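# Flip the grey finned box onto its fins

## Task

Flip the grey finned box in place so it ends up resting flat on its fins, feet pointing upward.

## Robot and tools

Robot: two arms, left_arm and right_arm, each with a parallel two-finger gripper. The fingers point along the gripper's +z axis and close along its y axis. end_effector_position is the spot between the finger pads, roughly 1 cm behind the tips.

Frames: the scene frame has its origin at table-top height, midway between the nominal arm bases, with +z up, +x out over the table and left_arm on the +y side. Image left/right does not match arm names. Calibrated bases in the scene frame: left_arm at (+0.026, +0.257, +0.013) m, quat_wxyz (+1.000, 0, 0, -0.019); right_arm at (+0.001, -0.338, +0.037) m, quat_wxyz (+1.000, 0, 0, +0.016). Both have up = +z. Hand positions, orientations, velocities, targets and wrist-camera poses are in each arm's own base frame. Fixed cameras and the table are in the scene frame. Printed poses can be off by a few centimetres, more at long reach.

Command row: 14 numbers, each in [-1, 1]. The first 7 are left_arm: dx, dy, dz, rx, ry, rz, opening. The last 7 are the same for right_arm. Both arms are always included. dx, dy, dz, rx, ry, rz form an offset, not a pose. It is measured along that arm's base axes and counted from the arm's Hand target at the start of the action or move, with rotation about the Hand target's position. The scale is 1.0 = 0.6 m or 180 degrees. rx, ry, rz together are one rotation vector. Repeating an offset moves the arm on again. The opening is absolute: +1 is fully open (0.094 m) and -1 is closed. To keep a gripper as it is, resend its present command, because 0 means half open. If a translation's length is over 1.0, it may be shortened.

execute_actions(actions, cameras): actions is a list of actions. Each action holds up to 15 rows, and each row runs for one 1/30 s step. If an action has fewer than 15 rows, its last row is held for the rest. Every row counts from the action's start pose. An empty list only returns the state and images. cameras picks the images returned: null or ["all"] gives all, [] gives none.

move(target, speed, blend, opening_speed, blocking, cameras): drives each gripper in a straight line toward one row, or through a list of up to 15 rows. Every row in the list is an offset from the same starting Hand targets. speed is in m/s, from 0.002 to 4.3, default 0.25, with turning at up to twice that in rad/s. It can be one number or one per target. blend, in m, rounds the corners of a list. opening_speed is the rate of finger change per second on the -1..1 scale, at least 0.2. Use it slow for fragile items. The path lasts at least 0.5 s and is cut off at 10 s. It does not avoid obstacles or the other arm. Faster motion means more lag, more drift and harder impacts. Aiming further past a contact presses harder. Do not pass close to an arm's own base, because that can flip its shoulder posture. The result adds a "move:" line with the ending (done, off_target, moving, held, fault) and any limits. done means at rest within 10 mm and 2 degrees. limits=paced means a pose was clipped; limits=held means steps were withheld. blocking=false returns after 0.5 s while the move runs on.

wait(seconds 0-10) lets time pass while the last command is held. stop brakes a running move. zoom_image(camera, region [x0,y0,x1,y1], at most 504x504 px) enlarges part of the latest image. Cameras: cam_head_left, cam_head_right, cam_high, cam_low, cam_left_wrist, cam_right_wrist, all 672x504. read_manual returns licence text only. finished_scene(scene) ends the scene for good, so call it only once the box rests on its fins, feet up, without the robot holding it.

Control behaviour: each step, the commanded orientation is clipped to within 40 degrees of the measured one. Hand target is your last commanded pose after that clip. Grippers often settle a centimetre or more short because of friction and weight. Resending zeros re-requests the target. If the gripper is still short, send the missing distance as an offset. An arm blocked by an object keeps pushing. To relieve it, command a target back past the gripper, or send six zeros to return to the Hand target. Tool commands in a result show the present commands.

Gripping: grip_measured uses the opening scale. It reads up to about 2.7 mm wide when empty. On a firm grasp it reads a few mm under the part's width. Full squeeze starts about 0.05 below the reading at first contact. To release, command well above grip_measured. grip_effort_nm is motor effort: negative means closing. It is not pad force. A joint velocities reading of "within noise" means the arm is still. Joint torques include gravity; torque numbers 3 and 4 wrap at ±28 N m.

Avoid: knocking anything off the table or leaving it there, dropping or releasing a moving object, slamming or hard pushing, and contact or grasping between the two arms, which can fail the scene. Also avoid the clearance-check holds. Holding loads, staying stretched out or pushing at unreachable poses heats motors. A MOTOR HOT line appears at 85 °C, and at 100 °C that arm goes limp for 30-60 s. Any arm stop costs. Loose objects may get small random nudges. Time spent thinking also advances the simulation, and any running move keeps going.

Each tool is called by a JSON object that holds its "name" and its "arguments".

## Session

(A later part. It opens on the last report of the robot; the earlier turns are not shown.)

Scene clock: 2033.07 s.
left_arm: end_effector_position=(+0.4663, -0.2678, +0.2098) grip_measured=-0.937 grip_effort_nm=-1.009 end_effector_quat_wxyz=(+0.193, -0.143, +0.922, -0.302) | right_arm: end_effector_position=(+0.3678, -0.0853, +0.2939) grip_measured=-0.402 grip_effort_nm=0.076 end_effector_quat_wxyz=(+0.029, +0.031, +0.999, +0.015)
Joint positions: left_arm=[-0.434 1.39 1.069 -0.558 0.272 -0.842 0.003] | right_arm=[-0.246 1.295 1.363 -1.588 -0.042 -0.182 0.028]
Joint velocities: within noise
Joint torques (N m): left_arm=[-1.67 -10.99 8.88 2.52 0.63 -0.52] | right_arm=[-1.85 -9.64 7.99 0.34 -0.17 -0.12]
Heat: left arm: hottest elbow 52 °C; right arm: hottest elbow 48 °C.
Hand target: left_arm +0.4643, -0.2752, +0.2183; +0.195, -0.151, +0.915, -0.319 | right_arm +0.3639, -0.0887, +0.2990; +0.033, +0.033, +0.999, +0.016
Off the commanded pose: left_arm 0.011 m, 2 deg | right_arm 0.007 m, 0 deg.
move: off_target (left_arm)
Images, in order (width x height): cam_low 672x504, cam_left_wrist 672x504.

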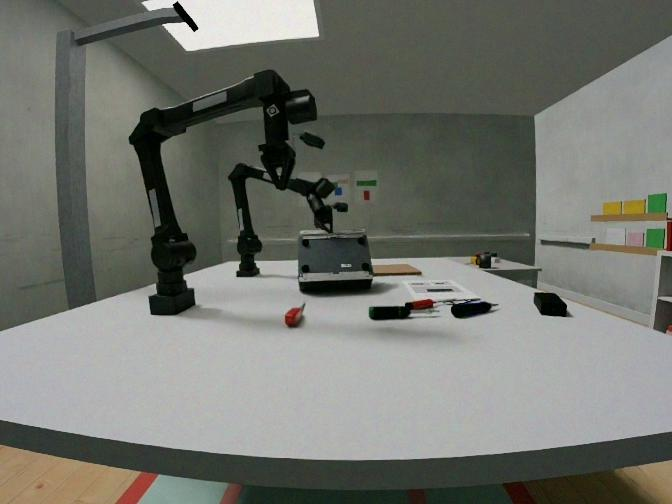

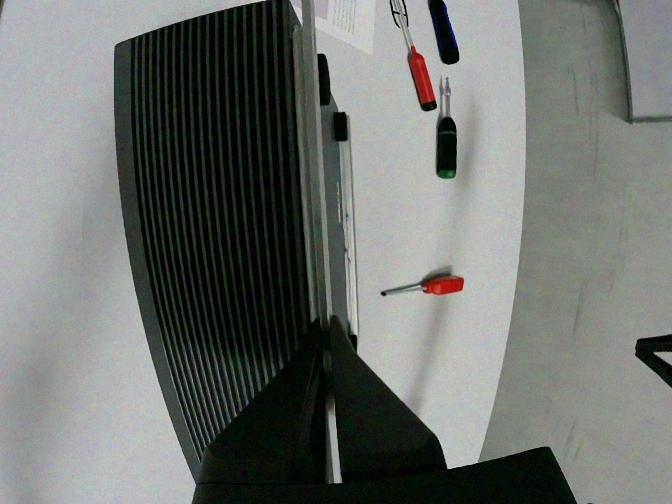

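{"name": "move", "arguments": {"target": [[-0.0175,0.0895,-0.036,-0.0815,-0.016,0,-1,0,0,0,0,0,0,-0.4],[-0.033,0.1665,-0.095,-0.163,-0.0323,0,-1,0,0,0,0,0,0,-0.4],[-0.0427,0.216,-0.155,-0.229,-0.0452,0,-1,0,0,0,0,0,0,-0.4],[-0.0477,0.2416,-0.206,-0.272,-0.0538,0,-1,0,0,0,0,0,0,-0.4]], "speed": 0.07, "blend": 0.02, "cameras": ["cam_left_wrist","cam_low","cam_high"]}}

{"name": "zoom_image", "arguments": {"camera": "cam_low", "region": [240, 130, 440, 310]}}

Scene clock: 2048.60 s.
left_arm: end_effector_position=(+0.4297, -0.1403, +0.0893) grip_measured=-0.940 grip_effort_nm=-1.009 end_effector_quat_wxyz=(+0.185, -0.181, +0.692, -0.674) | right_arm: end_effector_position=(+0.3678, -0.0853, +0.2939) grip_measured=-0.402 grip_effort_nm=0.071 end_effector_quat_wxyz=(+0.029, +0.031, +0.999, +0.015)
Joint positions: left_arm=[0.026 1.869 0.487 1.331 1.072 -1.514 0.003] | right_arm=[-0.246 1.295 1.363 -1.588 -0.042 -0.182 0.028]
Joint velocities: within noise
Joint torques (N m): left_arm=[1.26 -9.47 3.7 3.43 0.31 -0.57] | right_arm=[-2.26 -9.35 8.02 0.32 -0.21 -0.14]
Heat: left arm: hottest elbow 49 °C; right arm: hottest elbow 48 °C.
Hand target: left_arm +0.4355, -0.1304, +0.0945; +0.189, -0.191, +0.682, -0.680 | right_arm +0.3639, -0.0887, +0.2990; +0.033, +0.033, +0.999, +0.016
Off the commanded pose: left_arm 0.013 m, 2 deg | right_arm 0.007 m, 0 deg.
move: off_target (left_arm)
Images, in order (width x height): cam_high 672x504, cam_low 672x504, cam_left_wrist 672x504.

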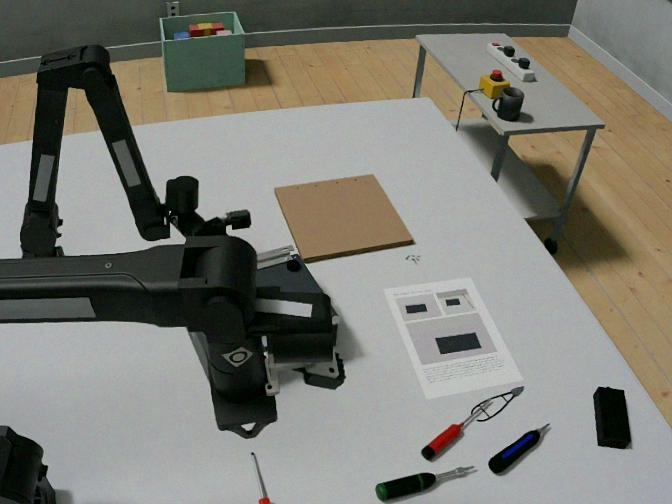

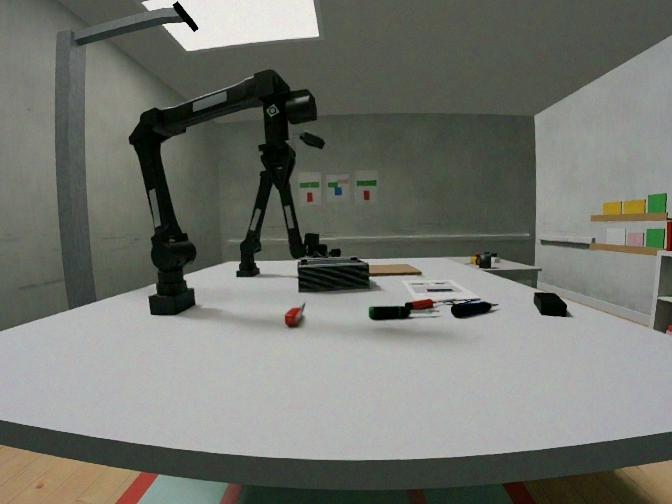

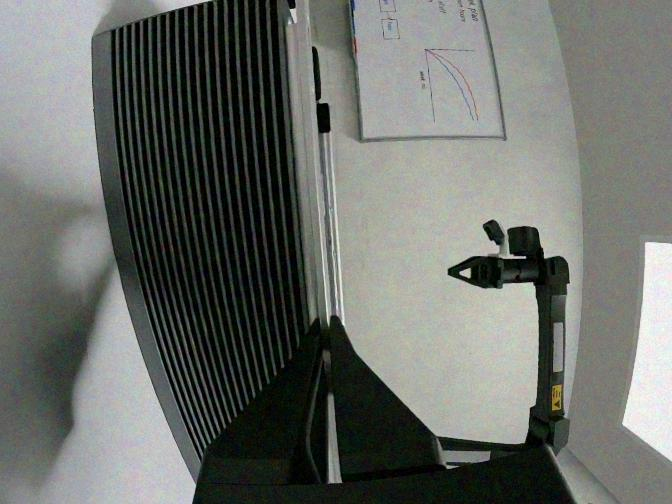

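Scaled by 2.520.

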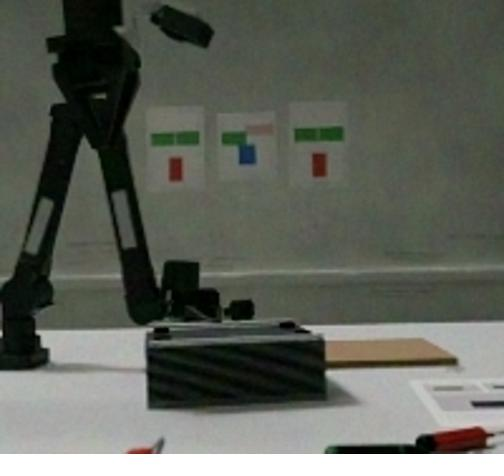

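{"name": "move", "arguments": {"target": [0,0,-0.03,0,0,0,-1,0,0,0,0,0,0,-0.4], "speed": 0.04, "cameras": ["cam_low","cam_head_left"]}}

{"name": "zoom_image", "arguments": {"camera": "cam_low", "region": [280, 230, 400, 310]}}

{"name": "zoom_image", "arguments": {"camera": "cam_head_left", "region": [240, 150, 460, 330]}}

Scene clock: 2057.87 s.
left_arm: end_effector_position=(+0.4293, -0.1400, +0.0879) grip_measured=-0.941 grip_effort_nm=-1.009 end_effector_quat_wxyz=(+0.194, -0.173, +0.684, -0.682) | right_arm: end_effector_position=(+0.3678, -0.0853, +0.2939) grip_measured=-0.402 grip_effort_nm=0.076 end_effector_quat_wxyz=(+0.029, +0.031, +0.999, +0.015)
Joint positions: left_arm=[0.027 1.913 0.49 1.432 1.074 -1.549 0.003] | right_arm=[-0.246 1.295 1.363 -1.588 -0.042 -0.182 0.028]
Joint velocities: within noise
Joint torques (N m): left_arm=[1.08 -7.24 3.75 2.19 0.16 -0.3] | right_arm=[-1.55 -8.88 8.14 0.35 -0.22 -0.06]
Heat: left arm: hottest elbow 47 °C; right arm: hottest elbow 48 °C.
Hand target: left_arm +0.4355, -0.1303, +0.0764; +0.189, -0.191, +0.682, -0.680 | right_arm +0.3639, -0.0887, +0.2990; +0.033, +0.033, +0.999, +0.016
Off the commanded pose: left_arm 0.016 m, 2 deg | right_arm 0.007 m, 0 deg.
move: off_target (left_arm)
Images, in order (width x height): cam_head_left 672x504, cam_low 672x504.

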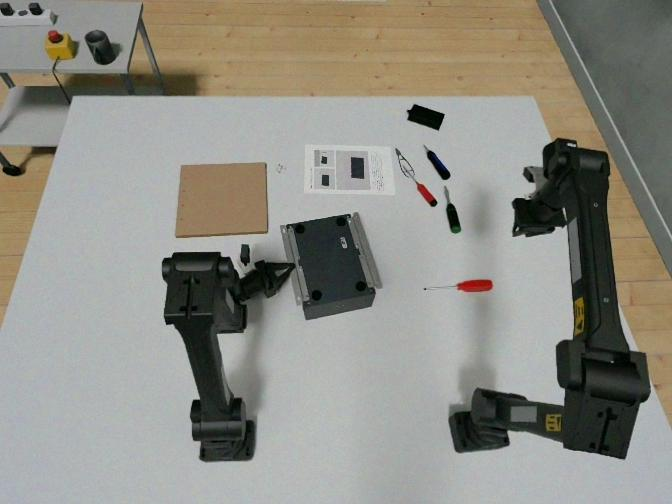

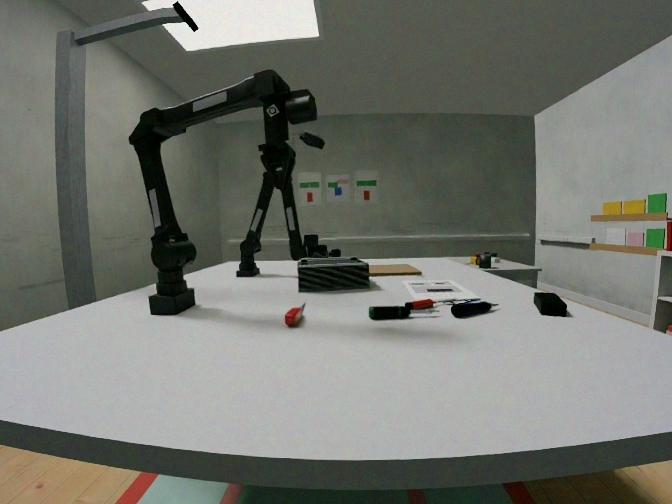

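Scaled by 4.200.

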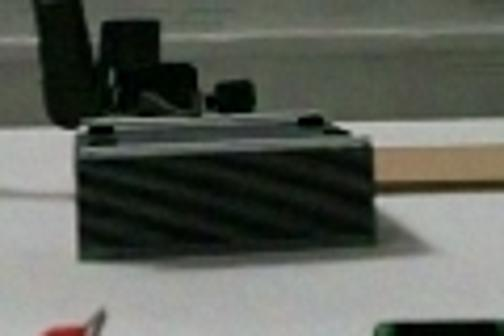

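Scaled by 2.291.

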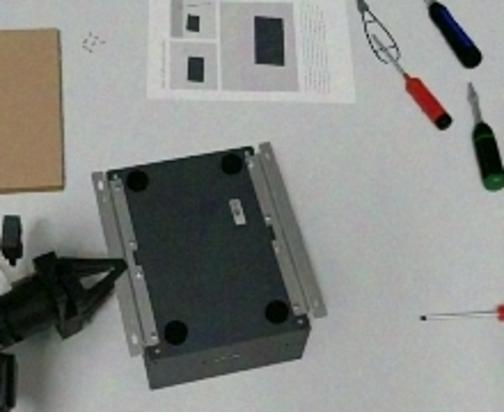

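{"name": "move", "arguments": {"target": [[0,0,0.015,0,0,0,-0.5,0,0,0,0,0,0,-0.4],[-0.1,0.18,0.02,0,0,0,-0.5,0,0,0,0,0,0,-0.4]], "speed": 0.08, "opening_speed": 0.4, "cameras": ["cam_low","cam_head_left"]}}

{"name": "zoom_image", "arguments": {"camera": "cam_low", "region": [280, 230, 400, 310]}}

{"name": "zoom_image", "arguments": {"camera": "cam_head_left", "region": [240, 150, 460, 330]}}

Scene clock: 2068.73 s.
left_arm: end_effector_position=(+0.3769, -0.0247, +0.0824) grip_measured=-0.503 grip_effort_nm=0.154 end_effector_quat_wxyz=(+0.176, -0.201, +0.681, -0.682) | right_arm: end_effector_position=(+0.3678, -0.0853, +0.2939) grip_measured=-0.402 grip_effort_nm=0.071 end_effector_quat_wxyz=(+0.029, +0.031, +0.999, +0.015)
Joint positions: left_arm=[0.404 1.893 0.41 1.431 1.436 -1.555 0.023] | right_arm=[-0.246 1.295 1.363 -1.588 -0.042 -0.182 0.028]
Joint velocities: within noise
Joint torques (N m): left_arm=[-0.09 -10.23 1.74 2.39 0.2 -0.02] | right_arm=[-1.44 -8.82 8.08 0.36 -0.23 -0.14]
Heat: left arm: hottest elbow 46 °C; right arm: hottest elbow 48 °C.
Hand target: left_arm +0.3756, -0.0223, +0.0885; +0.189, -0.191, +0.682, -0.680 | right_arm +0.3639, -0.0887, +0.2990; +0.033, +0.033, +0.999, +0.016
Off the commanded pose: left_arm 0.007 m, 2 deg | right_arm 0.007 m, 0 deg.
move: done
Images, in order (width x height): cam_head_left 672x504, cam_low 672x504.

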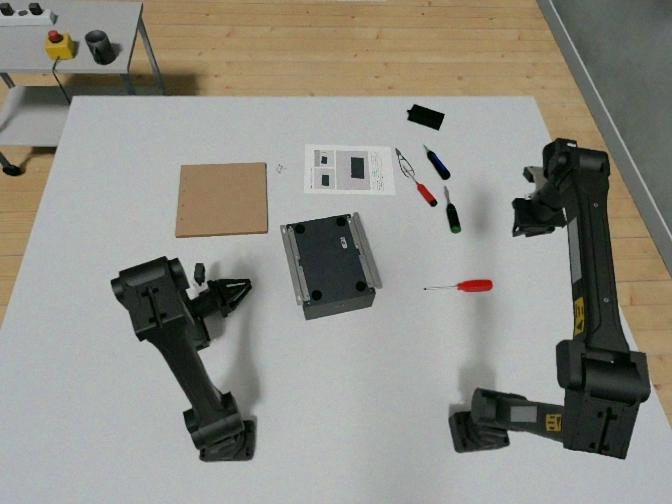

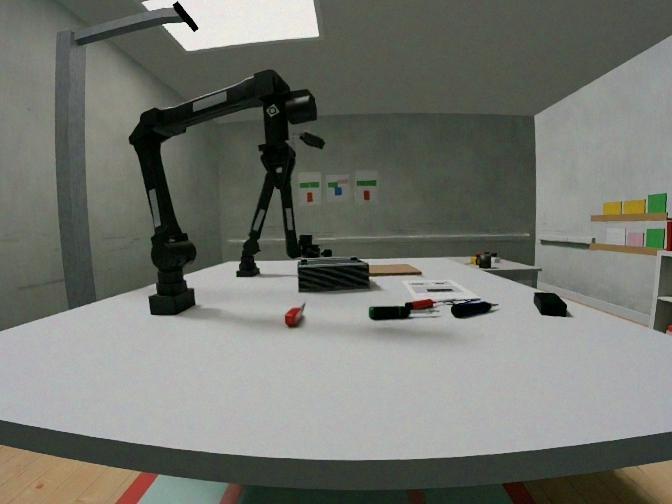

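Scaled by 4.200.

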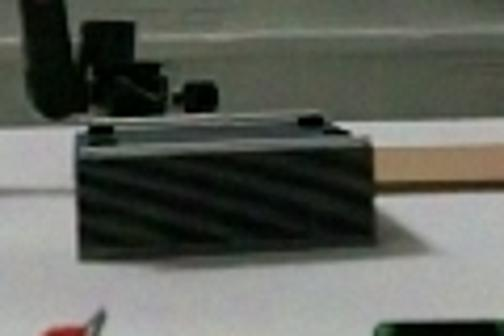

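Scaled by 2.291.

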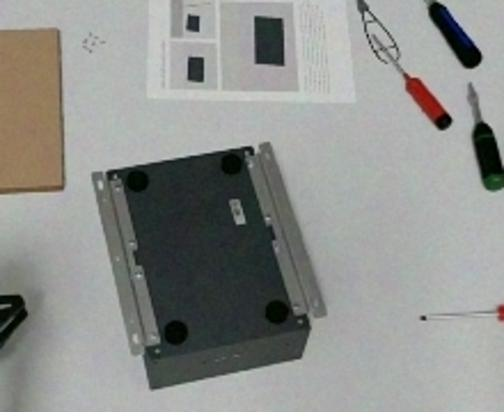

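{"name": "finished_scene", "arguments": {"scene": 1}}

The scene is finished: the task was done.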